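# Load a white part from the tote into a mould nest

## Task

Pick one white plastic part out of the blue tote and put it, narrow end pointing down and pressed fully home, into the vacant nest of whichever mould on the rotary table is closest to the arms. The tote must stay upright in its original spot with the remaining parts still inside it. Finish with both grippers released, so neither arm is in contact with any movable object.

## Robot and tools

ROBOT. Two arms, left_arm and right_arm, each with a two-finger gripper. Base positions in the scene frame: left_arm (+0.028, +0.316, +0.033) m and right_arm (-0.025, -0.372, +0.036) m, both with almost no yaw. A camera stand sits behind the arms. Joint ranges in rad: waist -2.618 to 3.054, shoulder 0 to 3.142, elbow 0 to 3.142 (straight at 2.901), wrist pitch and wrist yaw -1.571 to 1.571, wrist roll -2.094 to 2.094.

FRAME. Everything is in the scene frame. Its origin is at table-top height, halfway between the nominal bases. +x points out over the table, +z points up, and left_arm is on the +y side. Arm names do not match left or right in the images. On each gripper, fingers extend along its own +z and close along its own y. end_effector_position is the spot between the finger pads, just under 1 cm behind the tips. Reported hand positions and orientations may be a few cm off, especially at long reach.

execute_actions. Argument actions: a list of actions. Each action is a list of up to 15 rows, one row per 1/30 s step; a shorter action repeats its final row until step 15. Every row holds 14 numbers in [-1, 1]: dx, dy, dz, rx, ry, rz, opening for left_arm, then the same seven for right_arm. The first six are an offset, along scene axes, from that arm's Hand target as it was when the action began. Every row in one action counts from that same starting point, but the next action starts from the new Hand target, so repeating an offset keeps moving the arm. Scale: 1.0 equals 0.6 m for dx, dy, dz and 180 degrees for the rotation vector rx, ry, rz; rotation is about the Hand target's position. A translation longer than 1.0 may be cut down along its direction. Six zeros mean no new pose for that arm. opening is absolute: +1 fully open (about 87 mm), +0.5 about 59 to 75 mm, 0 about 31 to 49 mm, -0.5 about 8 to 21 mm, -1 closed. Always send the opening you want; 0 is a real command, not a skip. Optional cameras: list of names, ["all"] or []; by default images appear only for an empty actions list. An empty actions list also shows the full result fields.

move. Argument target: one 14-number row as above, or a list of up to 15 rows; every row is an offset from the Hand targets at the start of the move, not from the previous row. Each gripper follows a straight line toward its target. speed: top path speed in m/s, 0.002 to 2.9, default 0.25 (turns up to twice that in rad/s); one value or one per target. blend: corner rounding in m for lists, default 0 meaning stop at each target. opening_speed: rate of opening change per second on the -1 to +1 scale, at least 0.2. blocking=false returns after about 0.5 s while the move runs. cameras as above. A move is capped at 10 s. Openings in later rows are applied when everything is at rest there. Paths do not avoid obstacles or the other arm, and faster moves lag and hit harder. The result adds a move: line giving the ending (done, off_target, moving, held, fault) and limits (paced = command clipped, held = steps withheld).

wait: seconds from 0 to 3600; sends nothing new, lets a running move continue. stop: brakes the running move (takes some distance). zoom_image: camera plus region [x0, y0, x1, y1] in pixels, at most 504 by 504, from the latest image of that camera. finished_scene: argument scene, the current scene number; it cannot be undone, and after ending scene 1 make no more calls in that reply.

CAMERAS. cam_head_left, cam_head_right, cam_high, cam_low, cam_left_wrist, cam_right_wrist, all 896x504. Calibration (intrinsics, T_world_to_cam) is given; fixed cameras may be off by a couple of degrees and under 1 cm; wrist images can lag during motion.

RESULTS. Hand target is the last commanded pose after clipping; new offsets count from it. The gripper often rests short of it; waiting does not fix that, but another execute_actions call (even all zeros) re-requests it, or send the missing distance. Tool commands lists present gripper commands. grip_measured reads gripper position on the command scale; in Joint positions the gripper is 0 (closed) to 1 (open). Joint velocities may read within noise. Joint torques have offsets and noise; numbers 1 to 3 wrap at ±28 N m. Motor temperatures: MOTOR HOT at 75 °C, OVER-TEMPERATURE FAULT at 90 °C folds that arm for good, and at 100 °C it collapses. Holding loads, stretched poses and pushing against obstacles heat motors.

CONTROL NOTES. Commanded orientation is clipped each step to within 40 degrees of the measured one. Friction and weight leave the gripper low, short or tilted; check pose after each motion and correct tilt. Tiny motions may not happen or may go sideways. A blocked arm keeps pressing; to relieve it, command a target back past the gripper. To grip, command about 0.04 below the grip_measured value at first contact (up to 0.11 near the extremes); close gently.

AVOID. Dropping the part or releasing it while it moves; knocking over or moving the tote; anything leaving the table; hard contact with fixed or heavy things; any contact between the two arms, grippers or wrist cameras (never close a gripper on the other's fingers); wrist-camera cables touching objects, fixtures or the table; paths passing close to an arm's own base (route around it); fast moves near contacts; faults and arm stops. Objects may occasionally get nudged by outside pushes.

Each tool is called as name([rows], argument=value, ...), one row to a line, values as JSON.

## Session

execute_actions(actions=[])

Scene clock: 0.00 s.
left_arm: end_effector_position=(+0.3122, +0.2435, +0.2621) grip_measured=+1.000 end_effector_quat_wxyz=(+0.541, +0.117, +0.829, +0.081) | right_arm: end_effector_position=(+0.2309, -0.4576, +0.1256) grip_measured=+1.000 end_effector_quat_wxyz=(+0.450, +0.116, +0.879, -0.110)
Joint positions: left_arm=[-0.537 0.881 0.854 -0.45 -0.507 0.043 1] | right_arm=[-0.232 0.823 0.419 -0.208 0.094 -0.044 1]
Joint velocities: within noise
Joint torques (N m): no reading
Motor temperatures (°C): left_arm=[29 31 34 27 27 29 28] | right_arm=[30 36 32 27 27 28 31]
Heat: left arm: 34 °C; right arm: 36 °C.
Hand target: left_arm +0.3126, +0.2432, +0.2664; +0.545, +0.115, +0.827, +0.079 | right_arm +0.2346, -0.4585, +0.1325; +0.459, +0.116, +0.874, -0.111
Tool commands: left_gripper/opening=+1.0 right_gripper/opening=+1.0
camera_calibration:
cam_left_wrist: T_world_to_cam=[[-0.11046, -0.96137, -0.2521, 0.33134], [-0.95249, 0.17484, -0.24938, 0.34196], [0.28383, 0.21258, -0.93502, 0.24326]] pos_world=[0.29327, 0.20704, 0.39626]
cam_right_wrist: T_world_to_cam=[[-0.30874, -0.94554, 0.10314, -0.37837], [-0.94826, 0.29753, -0.11083, 0.39441], [0.0741, -0.13202, -0.98847, 0.19185]] pos_world=[0.24297, -0.44979, 0.27238]

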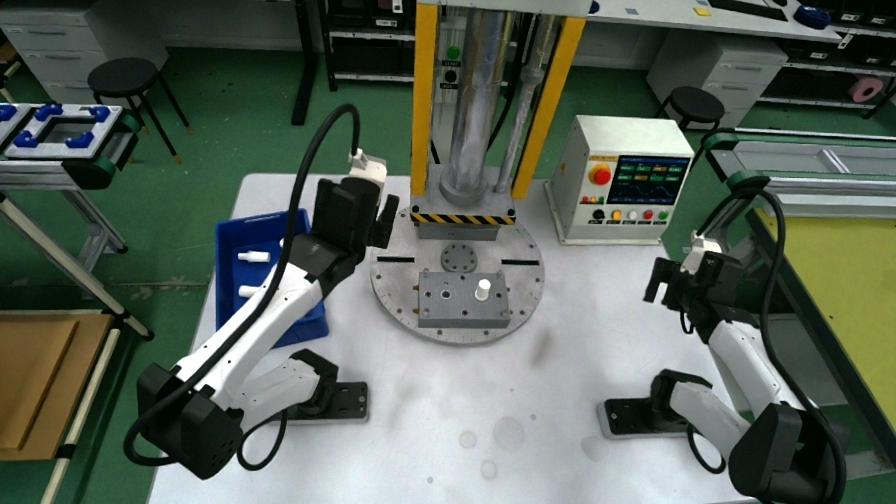

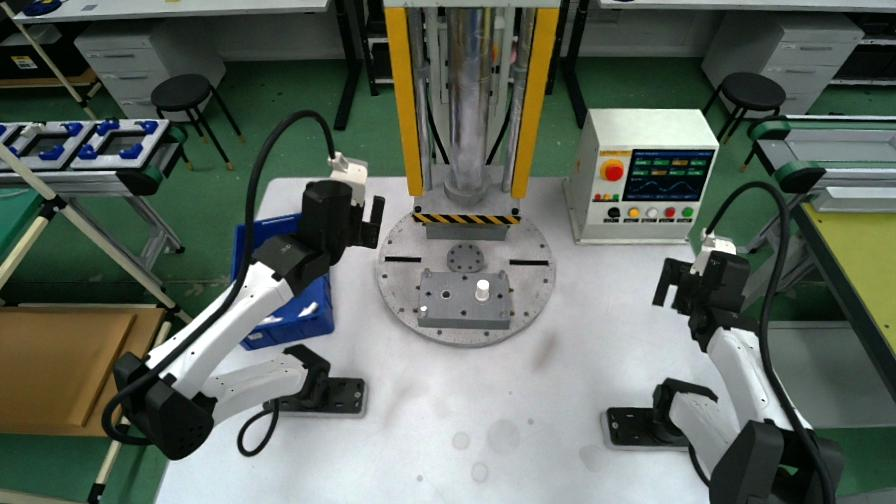

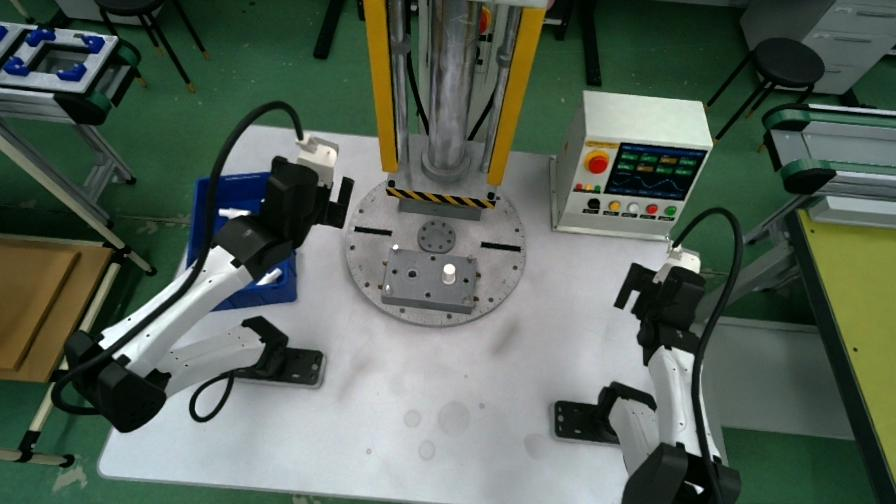

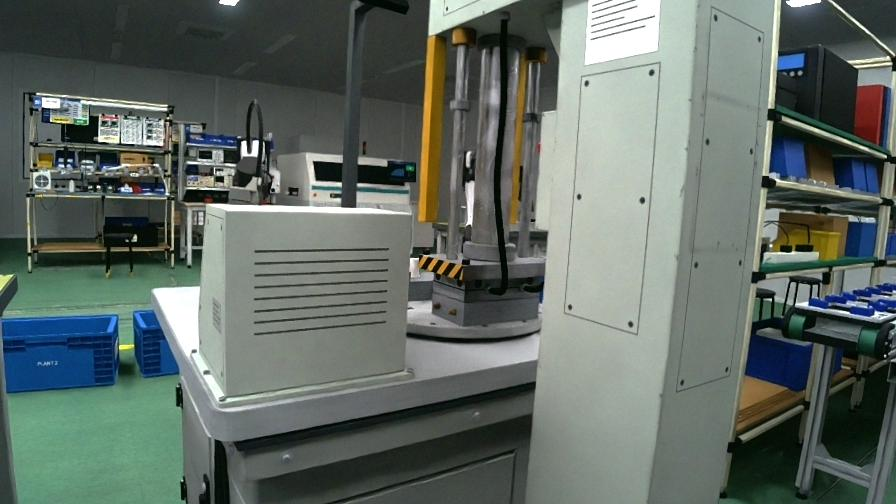

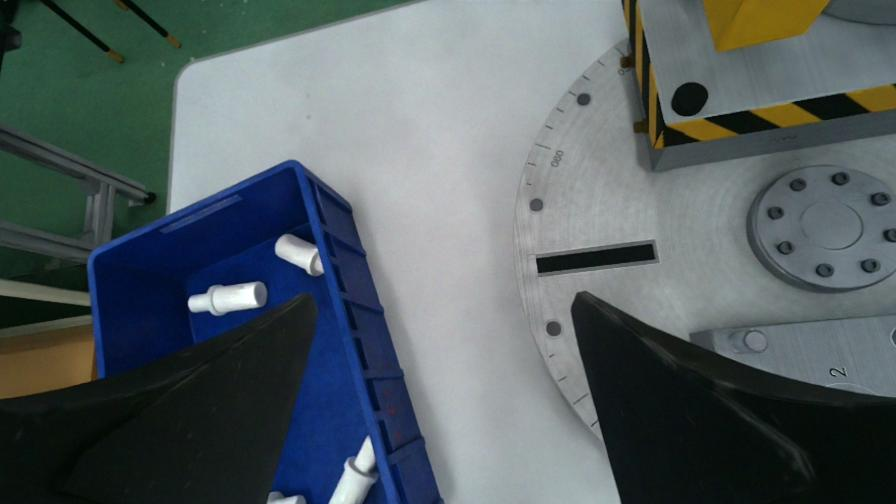

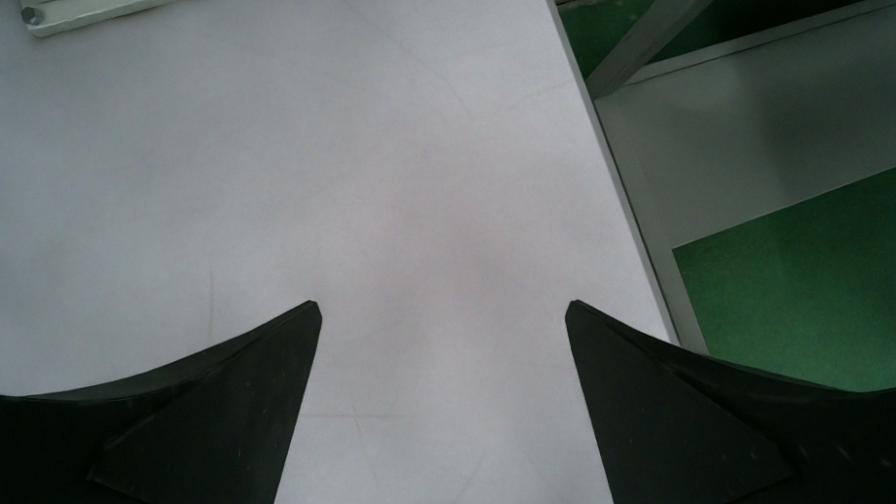

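zoom_image(camera="cam_left_wrist", region=[80, 150, 460, 504])

zoom_image(camera="cam_head_left", region=[200, 170, 560, 370])

zoom_image(camera="cam_high", region=[170, 130, 540, 340])

Scaled by 1.326 from the camera's image (finer frame: 1280x720).

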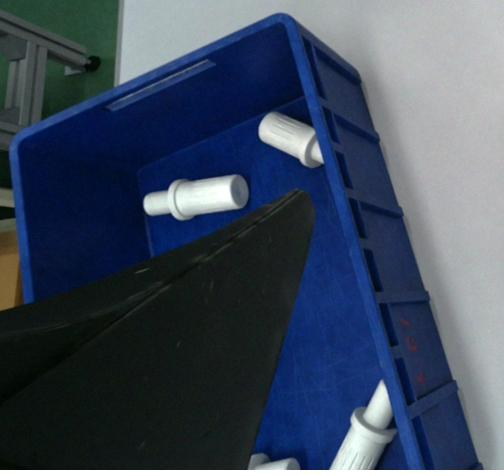

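Scaled by 1.400 from the camera's image (finer frame: 1280x720).

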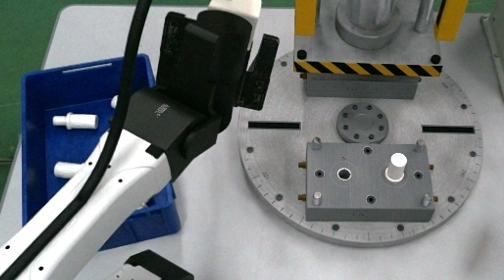

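Scaled by 1.362 from the camera's image (finer frame: 1280x720).

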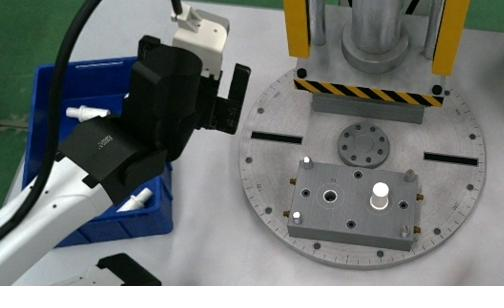

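move(target=[0.0,0.3,0.03,-0.053,0.369,0.078,1,0,0,0,0,0,0,1], speed=0.4, cameras=["cam_left_wrist","cam_head_left","cam_high"])

Scene clock: 50.63 s.
left_arm: end_effector_position=(+0.3118, +0.4181, +0.2829) grip_measured=+1.000 end_effector_quat_wxyz=(+0.133, +0.000, +0.990, +0.041) | right_arm: end_effector_position=(+0.2309, -0.4576, +0.1256) grip_measured=+1.000 end_effector_quat_wxyz=(+0.450, +0.116, +0.879, -0.110)
Joint positions: left_arm=[0.316 1.693 1.974 -1.572 0.001 0.304 1] | right_arm=[-0.232 0.823 0.419 -0.208 0.094 -0.044 1]
Joint torques (N m): left_arm=[1.22 -5.03 9.2 0.74 0.01 0.11] | right_arm=[-0.35 -1.26 8.14 2.12 0.08 0.02]
Motor temperatures (°C): left_arm=[29 31 41 31 27 29 28] | right_arm=[30 36 39 34 27 28 31]
Heat: left arm: 41 °C; right arm: 39 °C.
Hand target: left_arm +0.3127, +0.4232, +0.2845; +0.000, +0.000, +1.000, +0.001 | right_arm +0.2346, -0.4585, +0.1325; +0.459, +0.116, +0.874, -0.111
Off the commanded pose: left_arm 0.005 m, 16 deg | right_arm 0.008 m, 1 deg.
joint sent to its limit (left arm) — joint 4 (wrist pitch), lower limit. The joint targets are off in orientation, not in position.
move: off_target (left_arm)
cam_left_wrist: T_world_to_cam=[[0.01491, -0.99726, -0.07249, 0.42951], [-0.81757, -0.0539, 0.57331, 0.13709], [-0.57564, 0.05072, -0.81613, 0.52764]] pos_world=[0.40941, 0.40896, 0.38316]
Images, in order (width x height): cam_head_left 896x504, cam_high 896x504, cam_left_wrist 896x504.

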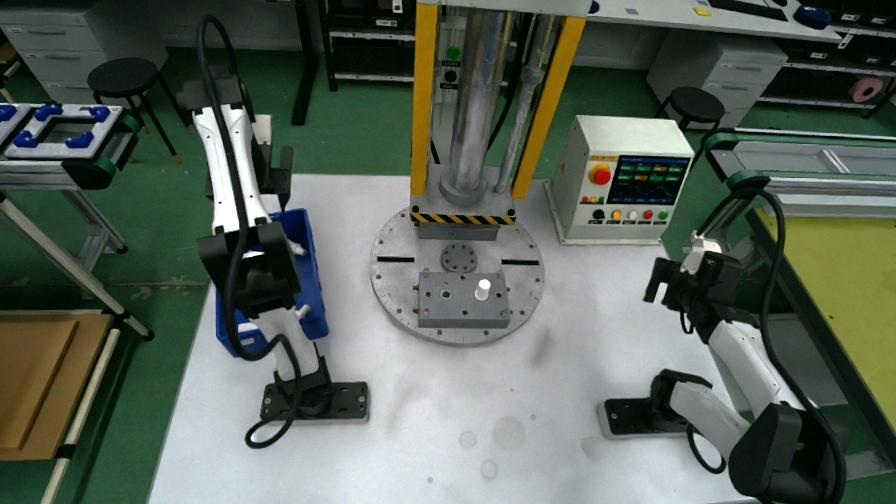

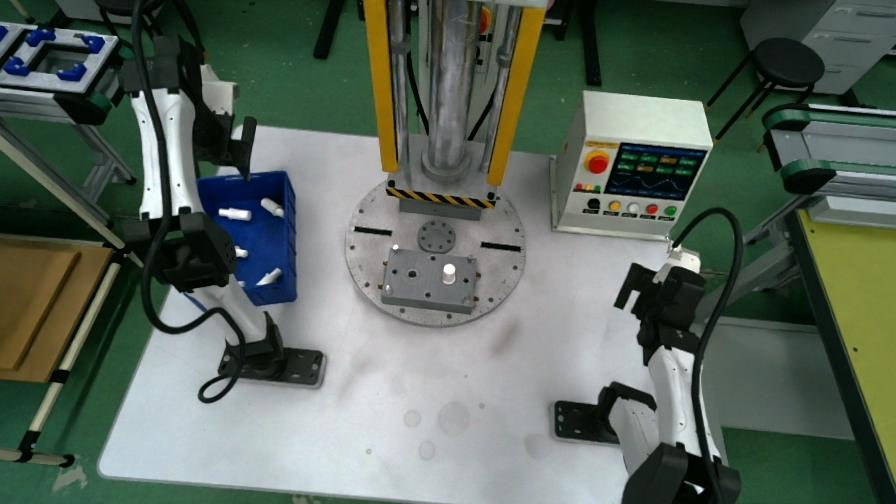

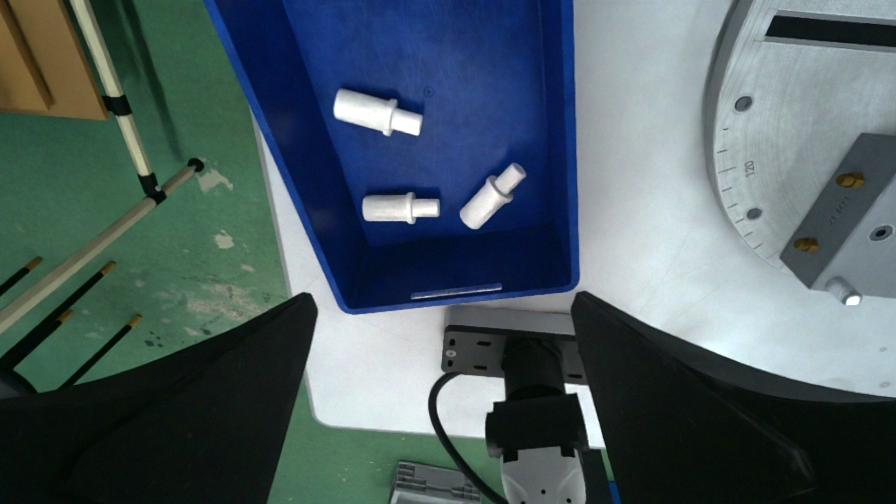

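move(target=[-0.038,0.128,-0.2,0.145,-0.189,0.399,1,0,0,0,0,0,0,1], speed=0.4, cameras=["cam_left_wrist","cam_head_left","cam_high"])

Scene clock: 125.83 s.
left_arm: end_effector_position=(+0.2899, +0.4975, +0.1594) grip_measured=+1.000 end_effector_quat_wxyz=(+0.255, -0.569, +0.755, +0.203) | right_arm: end_effector_position=(+0.2309, -0.4576, +0.1256) grip_measured=+1.000 end_effector_quat_wxyz=(+0.450, +0.116, +0.879, -0.110)
Joint positions: left_arm=[0.429 1.432 1.122 -0.809 -0.504 -0.757 1] | right_arm=[-0.232 0.823 0.419 -0.208 0.094 -0.044 1]
Joint torques (N m): left_arm=[0.38 -6.72 6.93 1.26 -0.41 -0.09] | right_arm=[-0.44 -1.26 8.2 2.12 0.07 0]
Heat: left arm: 42 °C; right arm: 43 °C.
Hand target: left_arm +0.2899, +0.5000, +0.1645; +0.271, -0.573, +0.745, +0.208 | right_arm +0.2346, -0.4585, +0.1325; +0.459, +0.116, +0.874, -0.111
Off the commanded pose: left_arm 0.006 m, 2 deg | right_arm 0.008 m, 1 deg.
move: done
cam_left_wrist: T_world_to_cam=[[0.96274, -0.27035, -0.00625, -0.14695], [-0.26272, -0.94053, 0.21536, 0.53145], [-0.0641, -0.20569, -0.97652, 0.41518]] pos_world=[0.30771, 0.54552, 0.29006]
Images, in order (width x height): cam_head_left 896x504, cam_high 896x504, cam_left_wrist 896x504.

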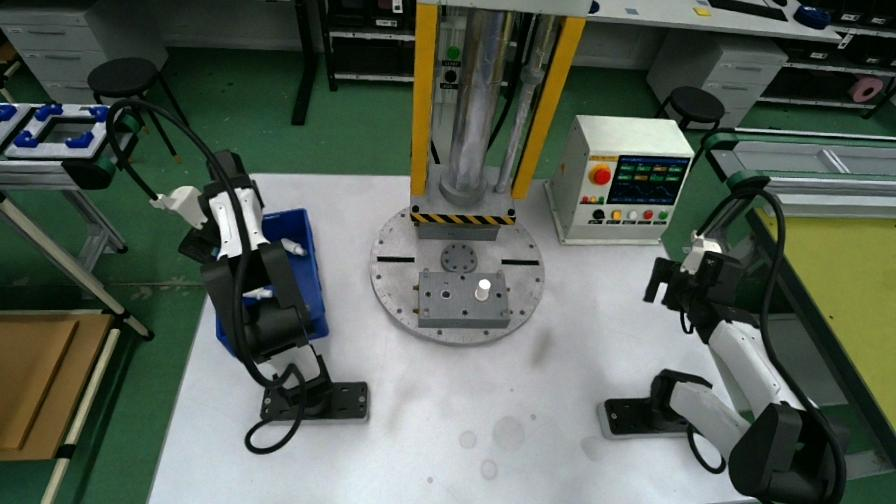

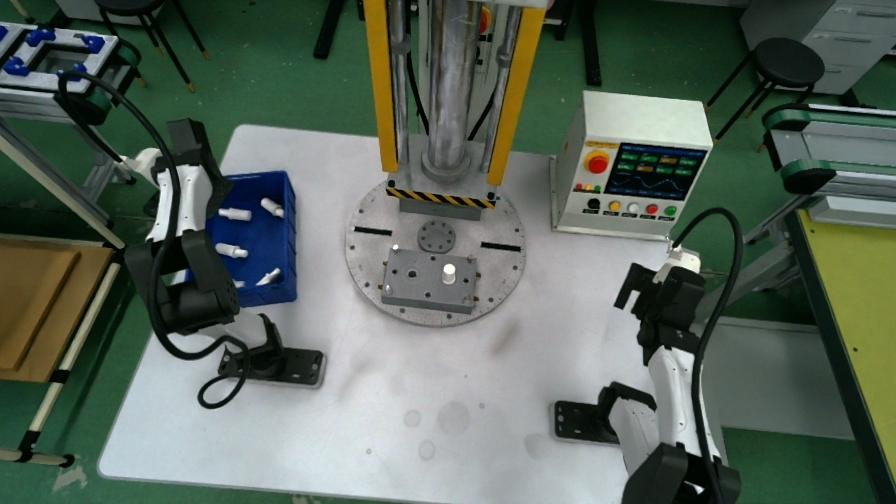

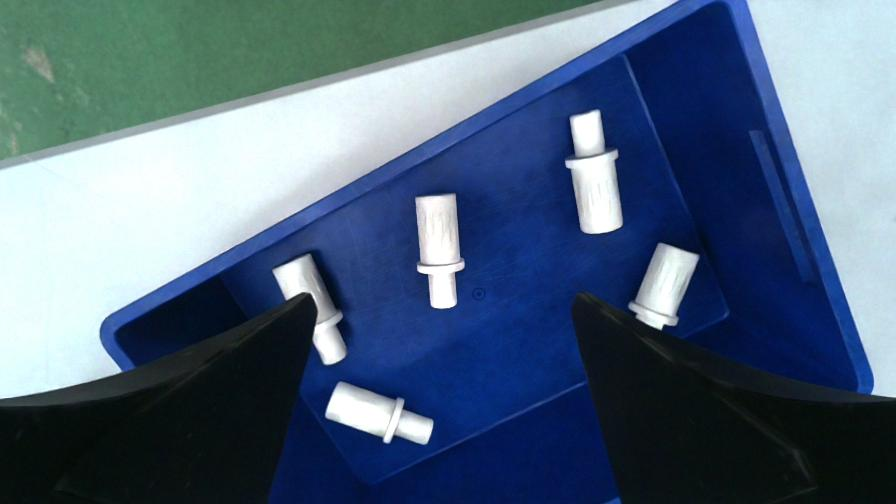

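move(target=[0,0.003,-0.222,0,0,0,1,0,0,0,0,0,0,1], speed=0.2, cameras=["cam_left_wrist","cam_head_right"])

Scene clock: 134.27 s.
left_arm: end_effector_position=(+0.2929, +0.4988, +0.0365) grip_measured=+1.000 end_effector_quat_wxyz=(+0.273, -0.574, +0.746, +0.198) | right_arm: end_effector_position=(+0.2309, -0.4576, +0.1256) grip_measured=+1.000 end_effector_quat_wxyz=(+0.450, +0.116, +0.879, -0.110)
Joint positions: left_arm=[0.429 1.587 0.729 -0.225 -0.506 -0.767 1] | right_arm=[-0.232 0.823 0.419 -0.208 0.094 -0.044 1]
Joint torques (N m): left_arm=[0.87 -4.34 5.94 1.34 -0.4 0.07] | right_arm=[-0.36 -1.26 8.2 2.14 0.09 0.01]
Motor temperatures (°C): left_arm=[29 34 41 30 27 29 28] | right_arm=[30 36 44 38 27 28 31]
Heat: left arm: 41 °C; right arm: 44 °C.
Hand target: left_arm +0.2899, +0.5018, +0.0314; +0.271, -0.573, +0.745, +0.208 | right_arm +0.2346, -0.4585, +0.1325; +0.459, +0.116, +0.874, -0.111
Off the commanded pose: left_arm 0.007 m, 1 deg | right_arm 0.008 m, 1 deg.
move: done
cam_left_wrist: T_world_to_cam=[[0.96466, -0.26207, 0.02739, -0.15621], [-0.26236, -0.94571, 0.19185, 0.56329], [-0.02437, -0.19226, -0.98104, 0.27741]] pos_world=[0.30524, 0.5451, 0.16836]
Images, in order (width x height): cam_head_right 896x504, cam_left_wrist 896x504.

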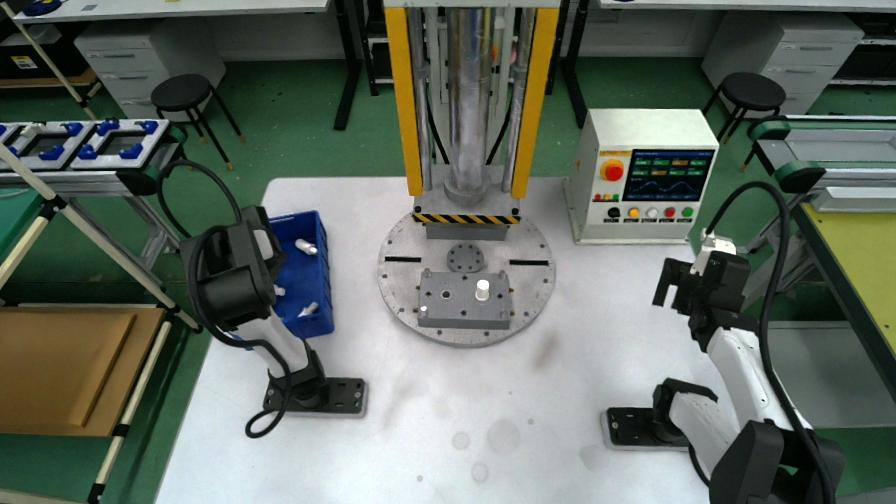

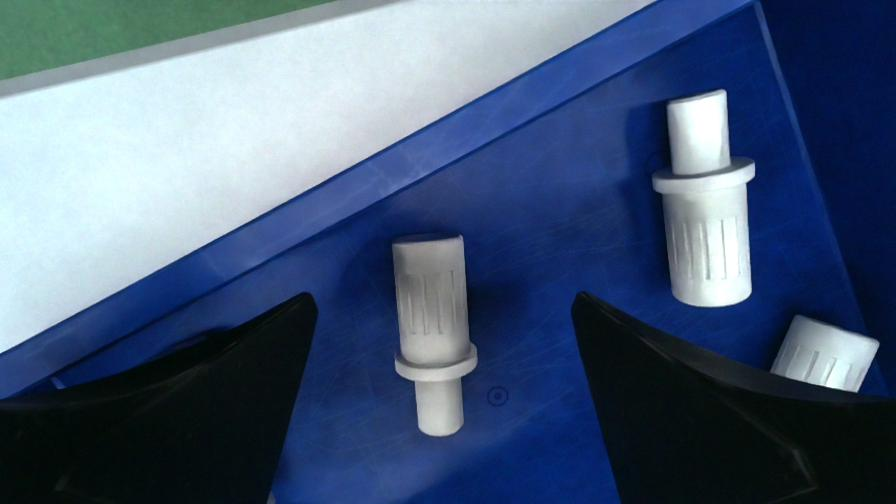

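move([
  [0.003,-0.001,-0.024,0,0,0,1,0,0,0,0,0,0,1],
  [0.003,-0.001,-0.024,0,0,0,-0.65,0,0,0,0,0,0,1],
], speed=0.1, opening_speed=1.5, cameras=["cam_left_wrist"])

Scene clock: 144.80 s.
left_arm: end_effector_position=(+0.2946, +0.4986, +0.0220) grip_measured=-0.186 end_effector_quat_wxyz=(+0.272, -0.572, +0.747, +0.199) | right_arm: end_effector_position=(+0.2309, -0.4576, +0.1256) grip_measured=+1.000 end_effector_quat_wxyz=(+0.450, +0.116, +0.879, -0.110)
Joint positions: left_arm=[0.424 1.634 0.706 -0.157 -0.509 -0.767 0.407] | right_arm=[-0.232 0.823 0.419 -0.208 0.094 -0.044 1]
Joint torques (N m): left_arm=[0.88 -4.46 5.75 1.34 -0.38 0.02] | right_arm=[-0.36 -1.32 8.17 2.15 0.06 0.02]
Heat: left arm: 41 °C; right arm: 44 °C.
Hand target: left_arm +0.2917, +0.5012, +0.0169; +0.271, -0.573, +0.745, +0.208 | right_arm +0.2346, -0.4585, +0.1325; +0.459, +0.116, +0.874, -0.111
Off the commanded pose: left_arm 0.006 m, 1 deg | right_arm 0.008 m, 1 deg.
move: done
cam_left_wrist: T_world_to_cam=[[0.96398, -0.26493, 0.0237, -0.15581], [-0.26449, -0.9453, 0.19091, 0.56678], [-0.02817, -0.1903, -0.98132, 0.26329]] pos_world=[0.30752, 0.54461, 0.15386]

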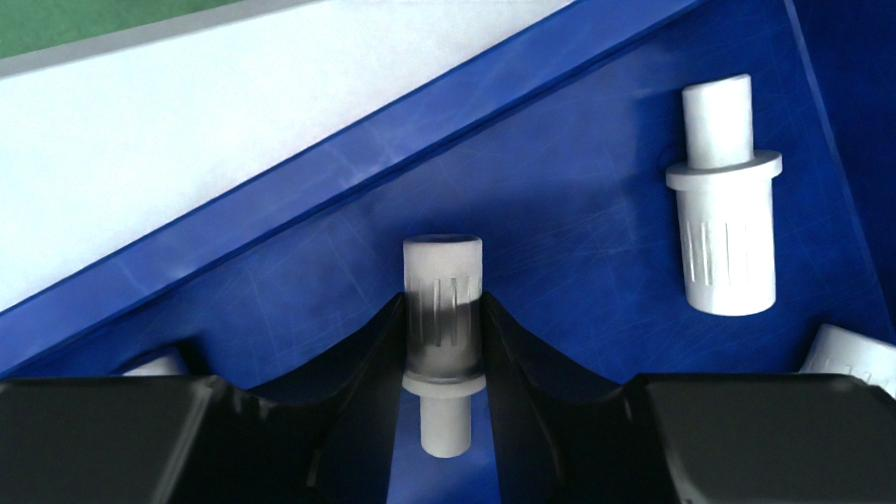

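move([
  [0,0,0.3,0,0,0,-0.65,0,0,0,0,0,0,1],
  [0.214,-0.377,0.3,0,0,-0.417,-0.65,0,0,0,0,0,0,1],
  [0.214,-0.377,0.05,0,0,-0.417,-0.65,0,0,0,0,0,0,1],
], speed=[0.25,0.4,0.25], blend=[0.05,0.04,0], cameras=["cam_left_wrist","cam_head_right"])

Scene clock: 161.73 s.
left_arm: end_effector_position=(+0.4191, +0.2780, +0.0534) grip_measured=-0.186 end_effector_quat_wxyz=(+0.341, -0.009, +0.940, +0.004) | right_arm: end_effector_position=(+0.2309, -0.4576, +0.1256) grip_measured=+1.000 end_effector_quat_wxyz=(+0.450, +0.116, +0.879, -0.110)
Joint positions: left_arm=[-0.115 1.7 0.89 -0.07 -0.095 -0.113 0.407] | right_arm=[-0.232 0.823 0.419 -0.208 0.094 -0.044 1]
Joint torques (N m): left_arm=[0.35 -5.6 6.56 1.79 0.14 0.11] | right_arm=[-0.38 -1.32 8.28 2.15 0.08 0.01]
Heat: left arm: 40 °C; right arm: 44 °C.
Hand target: left_arm +0.4200, +0.2749, +0.0469; +0.341, -0.001, +0.940, +0.000 | right_arm +0.2346, -0.4585, +0.1325; +0.459, +0.116, +0.874, -0.111
Off the commanded pose: left_arm 0.007 m, 1 deg | right_arm 0.008 m, 1 deg.
move: done
cam_left_wrist: T_world_to_cam=[[0.01969, -0.99977, 0.00909, 0.26583], [-0.98293, -0.0177, 0.18313, 0.4288], [-0.18292, -0.01254, -0.98305, 0.2712]] pos_world=[0.46585, 0.27675, 0.18566]
Images, in order (width x height): cam_head_right 896x504, cam_left_wrist 896x504.

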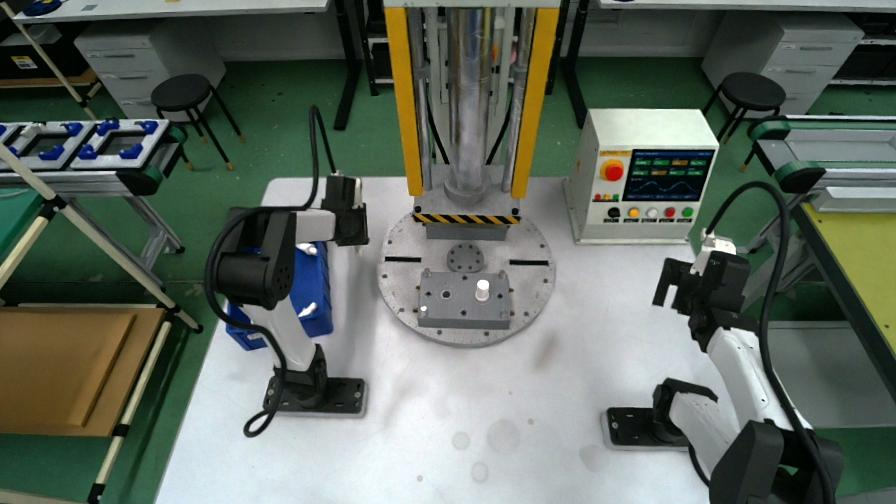

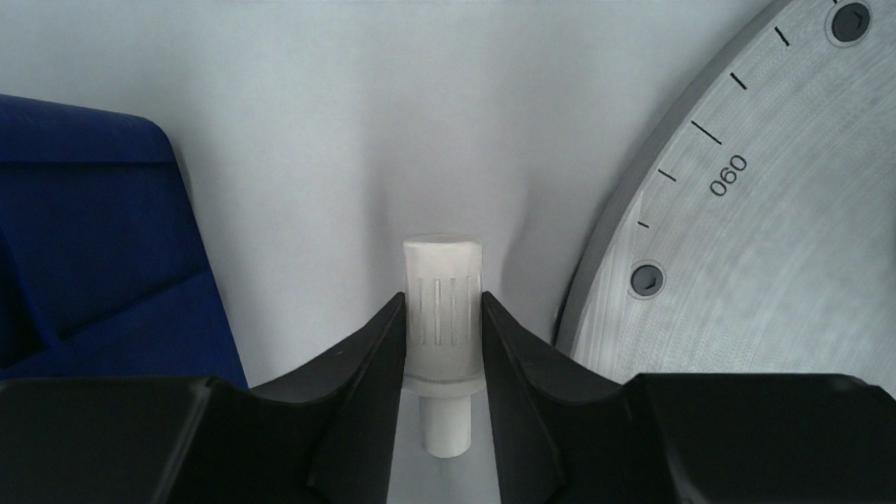

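move([
  [0,-0.002,-0.057,0,0,0,-0.65,0,0,0,0,0,0,1],
  [0,-0.002,-0.057,0,0,0,0.2,0,0,0,0,0,0,1],
  [0,-0.002,0.12,0,0,0,0.3,0,0,0,0,0,0,1],
  [0.013,-0.002,0.08,0,0.278,0,0.3,0,0,0,0,0,0,1],
], speed=[0.08,0.1,0.15,0.25], opening_speed=1.0, cameras=["cam_left_wrist","cam_head_left"])

Scene clock: 183.70 s.
left_arm: end_effector_position=(+0.4265, +0.2724, +0.1005) grip_measured=+0.300 end_effector_quat_wxyz=(-0.064, -0.001, +0.998, +0.005) | right_arm: end_effector_position=(+0.2309, -0.4576, +0.1256) grip_measured=+1.000 end_effector_quat_wxyz=(+0.450, +0.116, +0.879, -0.110)
Joint positions: left_arm=[-0.086 2.452 2.325 -1.572 0.002 -0.099 0.65] | right_arm=[-0.232 0.823 0.419 -0.208 0.094 -0.044 1]
Joint torques (N m): left_arm=[1.37 -9.57 9.31 -0.03 0.23 0.11] | right_arm=[-0.42 -1.33 8.16 2.14 0.09 0.02]
Heat: left arm: 40 °C; right arm: 45 °C.
Hand target: left_arm +0.4279, +0.2737, +0.0950; -0.088, +0.000, +0.996, +0.001 | right_arm +0.2346, -0.4585, +0.1325; +0.459, +0.116, +0.874, -0.111
Off the commanded pose: left_arm 0.006 m, 3 deg | right_arm 0.008 m, 1 deg.
joint sent to its limit (left arm) — joint 4 (wrist pitch), lower limit. The joint targets still meet the commanded pose.
move: off_target (left_arm); target 3's new opening was sent with left_arm's hand 0.021 m and 3 deg from that target
cam_left_wrist: T_world_to_cam=[[0.00826, -0.99996, -0.00371, 0.26587], [-0.53365, -0.00755, 0.84567, 0.16648], [-0.84566, -0.00501, -0.53369, 0.55424]] pos_world=[0.55534, 0.26989, 0.15599]
Images, in order (width x height): cam_head_left 896x504, cam_left_wrist 896x504.

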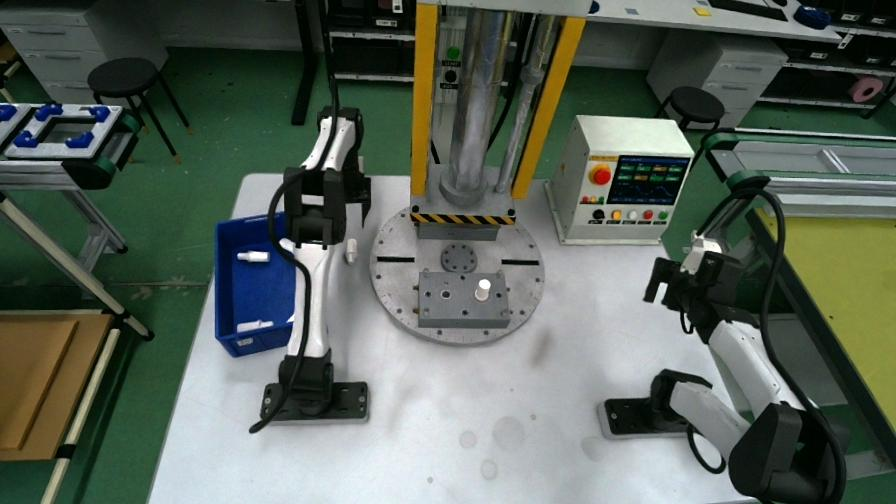

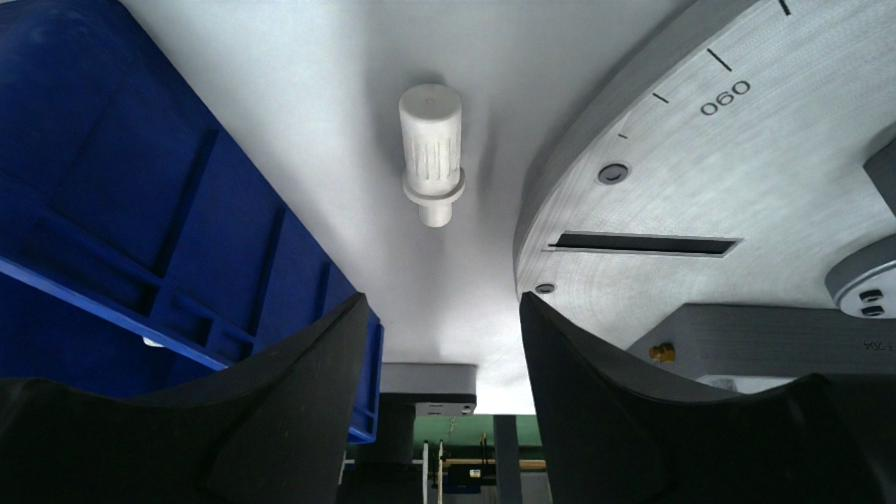

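move([
  [-0.014,0.0055,-0.138,0,0,0,0.3,0,0,0,0,0,0,1],
  [-0.014,0.0055,-0.138,0,0,0,-0.6,0,0,0,0,0,0,1],
], speed=0.12, opening_speed=1.2, cameras=["cam_left_wrist"])

Scene clock: 196.57 s.
left_arm: end_effector_position=(+0.4205, +0.2743, +0.0242) grip_measured=-0.199 end_effector_quat_wxyz=(-0.079, +0.001, +0.997, +0.006) | right_arm: end_effector_position=(+0.2309, -0.4576, +0.1256) grip_measured=+1.000 end_effector_quat_wxyz=(+0.450, +0.116, +0.879, -0.110)
Joint positions: left_arm=[-0.083 2.474 2.052 -1.307 0.002 -0.093 0.4] | right_arm=[-0.232 0.823 0.419 -0.208 0.094 -0.044 1]
Joint torques (N m): left_arm=[1.55 -9.81 6.26 0.16 0.21 0.1] | right_arm=[-0.34 -1.24 8.25 2.14 0.08 0.02]
Heat: left arm: 41 °C; right arm: 45 °C.
Hand target: left_arm +0.4194, +0.2771, +0.0121; -0.088, +0.000, +0.996, +0.001 | right_arm +0.2346, -0.4585, +0.1325; +0.459, +0.116, +0.874, -0.111
Off the commanded pose: left_arm 0.012 m, 1 deg | right_arm 0.008 m, 1 deg.
move: off_target (left_arm); target 2's new opening was sent with left_arm's hand 0.012 m and 1 deg from that target
cam_left_wrist: T_world_to_cam=[[0.00441, -0.99997, -0.0059, 0.26922], [-0.50803, -0.00732, 0.86131, 0.21657], [-0.86133, -0.00081, -0.50805, 0.51327]] pos_world=[0.55093, 0.27121, 0.07582]

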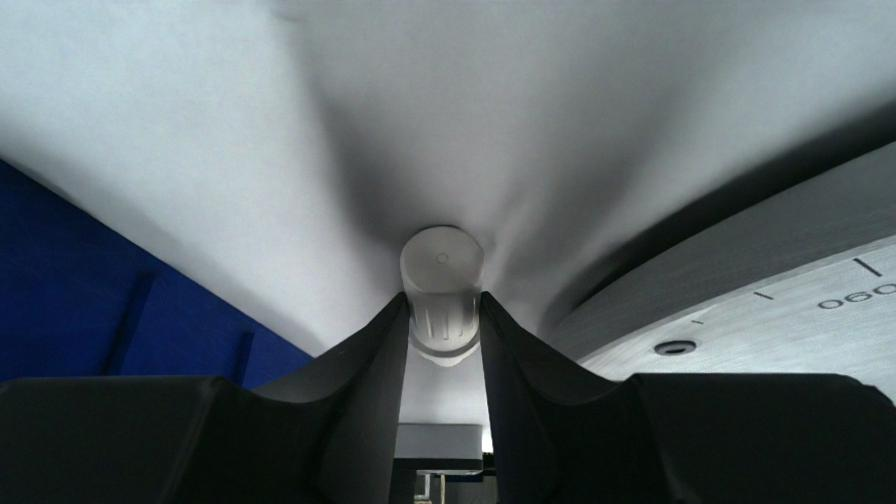

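move([
  [0,0,0.25,0,0,0,-0.6,0,0,0,0,0,0,1],
  [-0.1,-0.128,0.4,0,-0.25,0,-0.6,0,0,0,0,0,0,1],
  [-0.27,-0.36,0.36,-0.225,-0.462,-0.225,-0.6,0,0,0,0,0,0,1],
], speed=[0.2,0.35,0.35], blend=[0.05,0.05,0], cameras=["cam_left_wrist","cam_head_right","cam_head_left","cam_high"])

Scene clock: 222.27 s.
left_arm: end_effector_position=(+0.2570, +0.0636, +0.2283) grip_measured=-0.199 end_effector_quat_wxyz=(+0.572, +0.329, +0.698, -0.278) | right_arm: end_effector_position=(+0.2309, -0.4576, +0.1256) grip_measured=+1.000 end_effector_quat_wxyz=(+0.450, +0.116, +0.879, -0.110)
Joint positions: left_arm=[-0.763 0.897 0.515 0.189 0.116 0.01 0.4] | right_arm=[-0.232 0.823 0.419 -0.208 0.094 -0.044 1]
Joint torques (N m): left_arm=[0.72 -1.25 7.86 2.21 0.24 0.12] | right_arm=[-0.32 -1.32 8.2 2.17 0.08 0.02]
Motor temperatures (°C): left_arm=[29 39 40 31 27 29 29] | right_arm=[30 35 46 40 27 28 31]
Heat: left arm: 40 °C; right arm: 46 °C.
Hand target: left_arm +0.2574, +0.0612, +0.2282; +0.577, +0.335, +0.690, -0.281 | right_arm +0.2346, -0.4585, +0.1325; +0.459, +0.116, +0.874, -0.111
Off the commanded pose: left_arm 0.002 m, 1 deg | right_arm 0.008 m, 1 deg.
move: done
cam_left_wrist: T_world_to_cam=[[-0.78134, -0.62378, 0.02048, 0.23236], [-0.55554, 0.68016, -0.47829, 0.23046], [0.28441, -0.38509, -0.87796, 0.29037]] pos_world=[0.227, 0.10001, 0.3604]
Images, in order (width x height): cam_head_left 896x504, cam_head_right 896x504, cam_high 896x504, cam_left_wrist 896x504.

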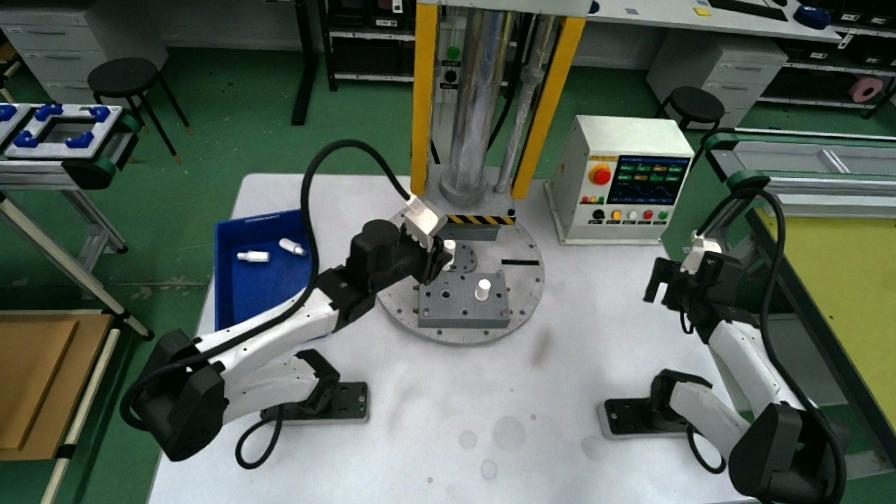

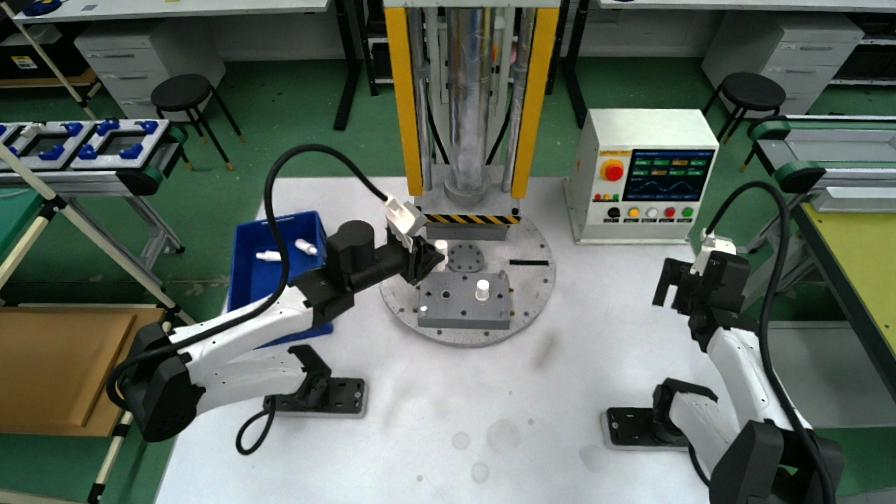

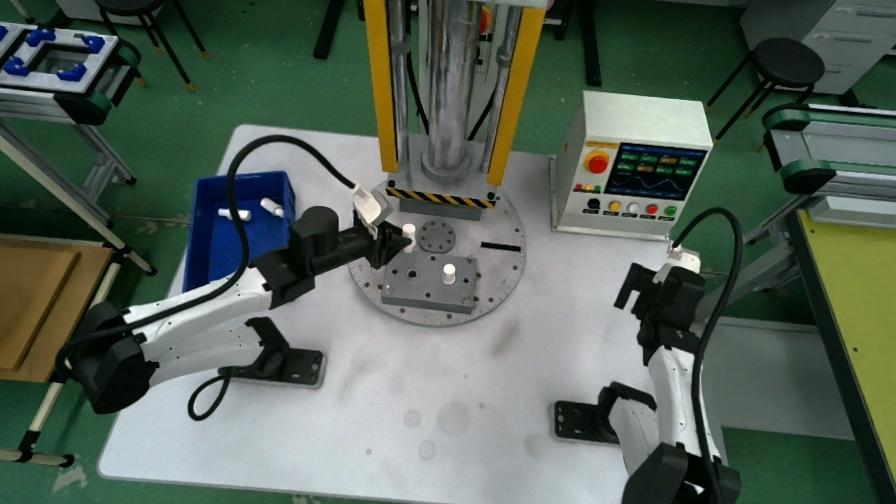

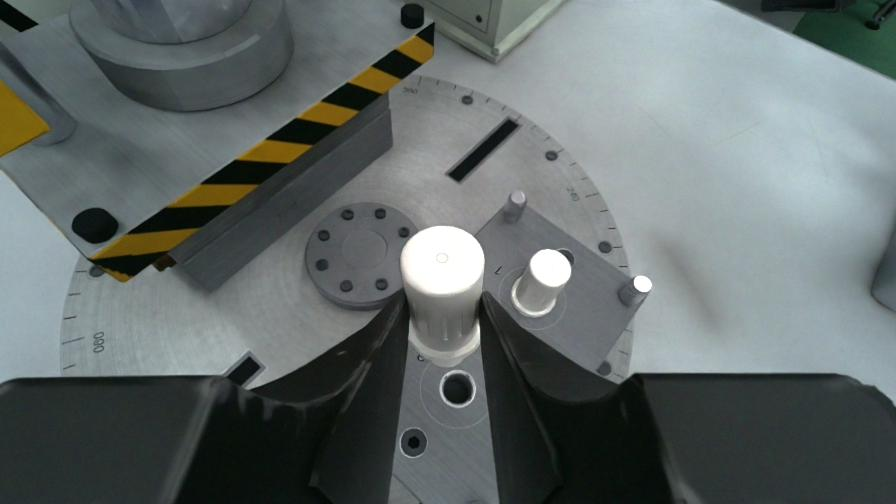

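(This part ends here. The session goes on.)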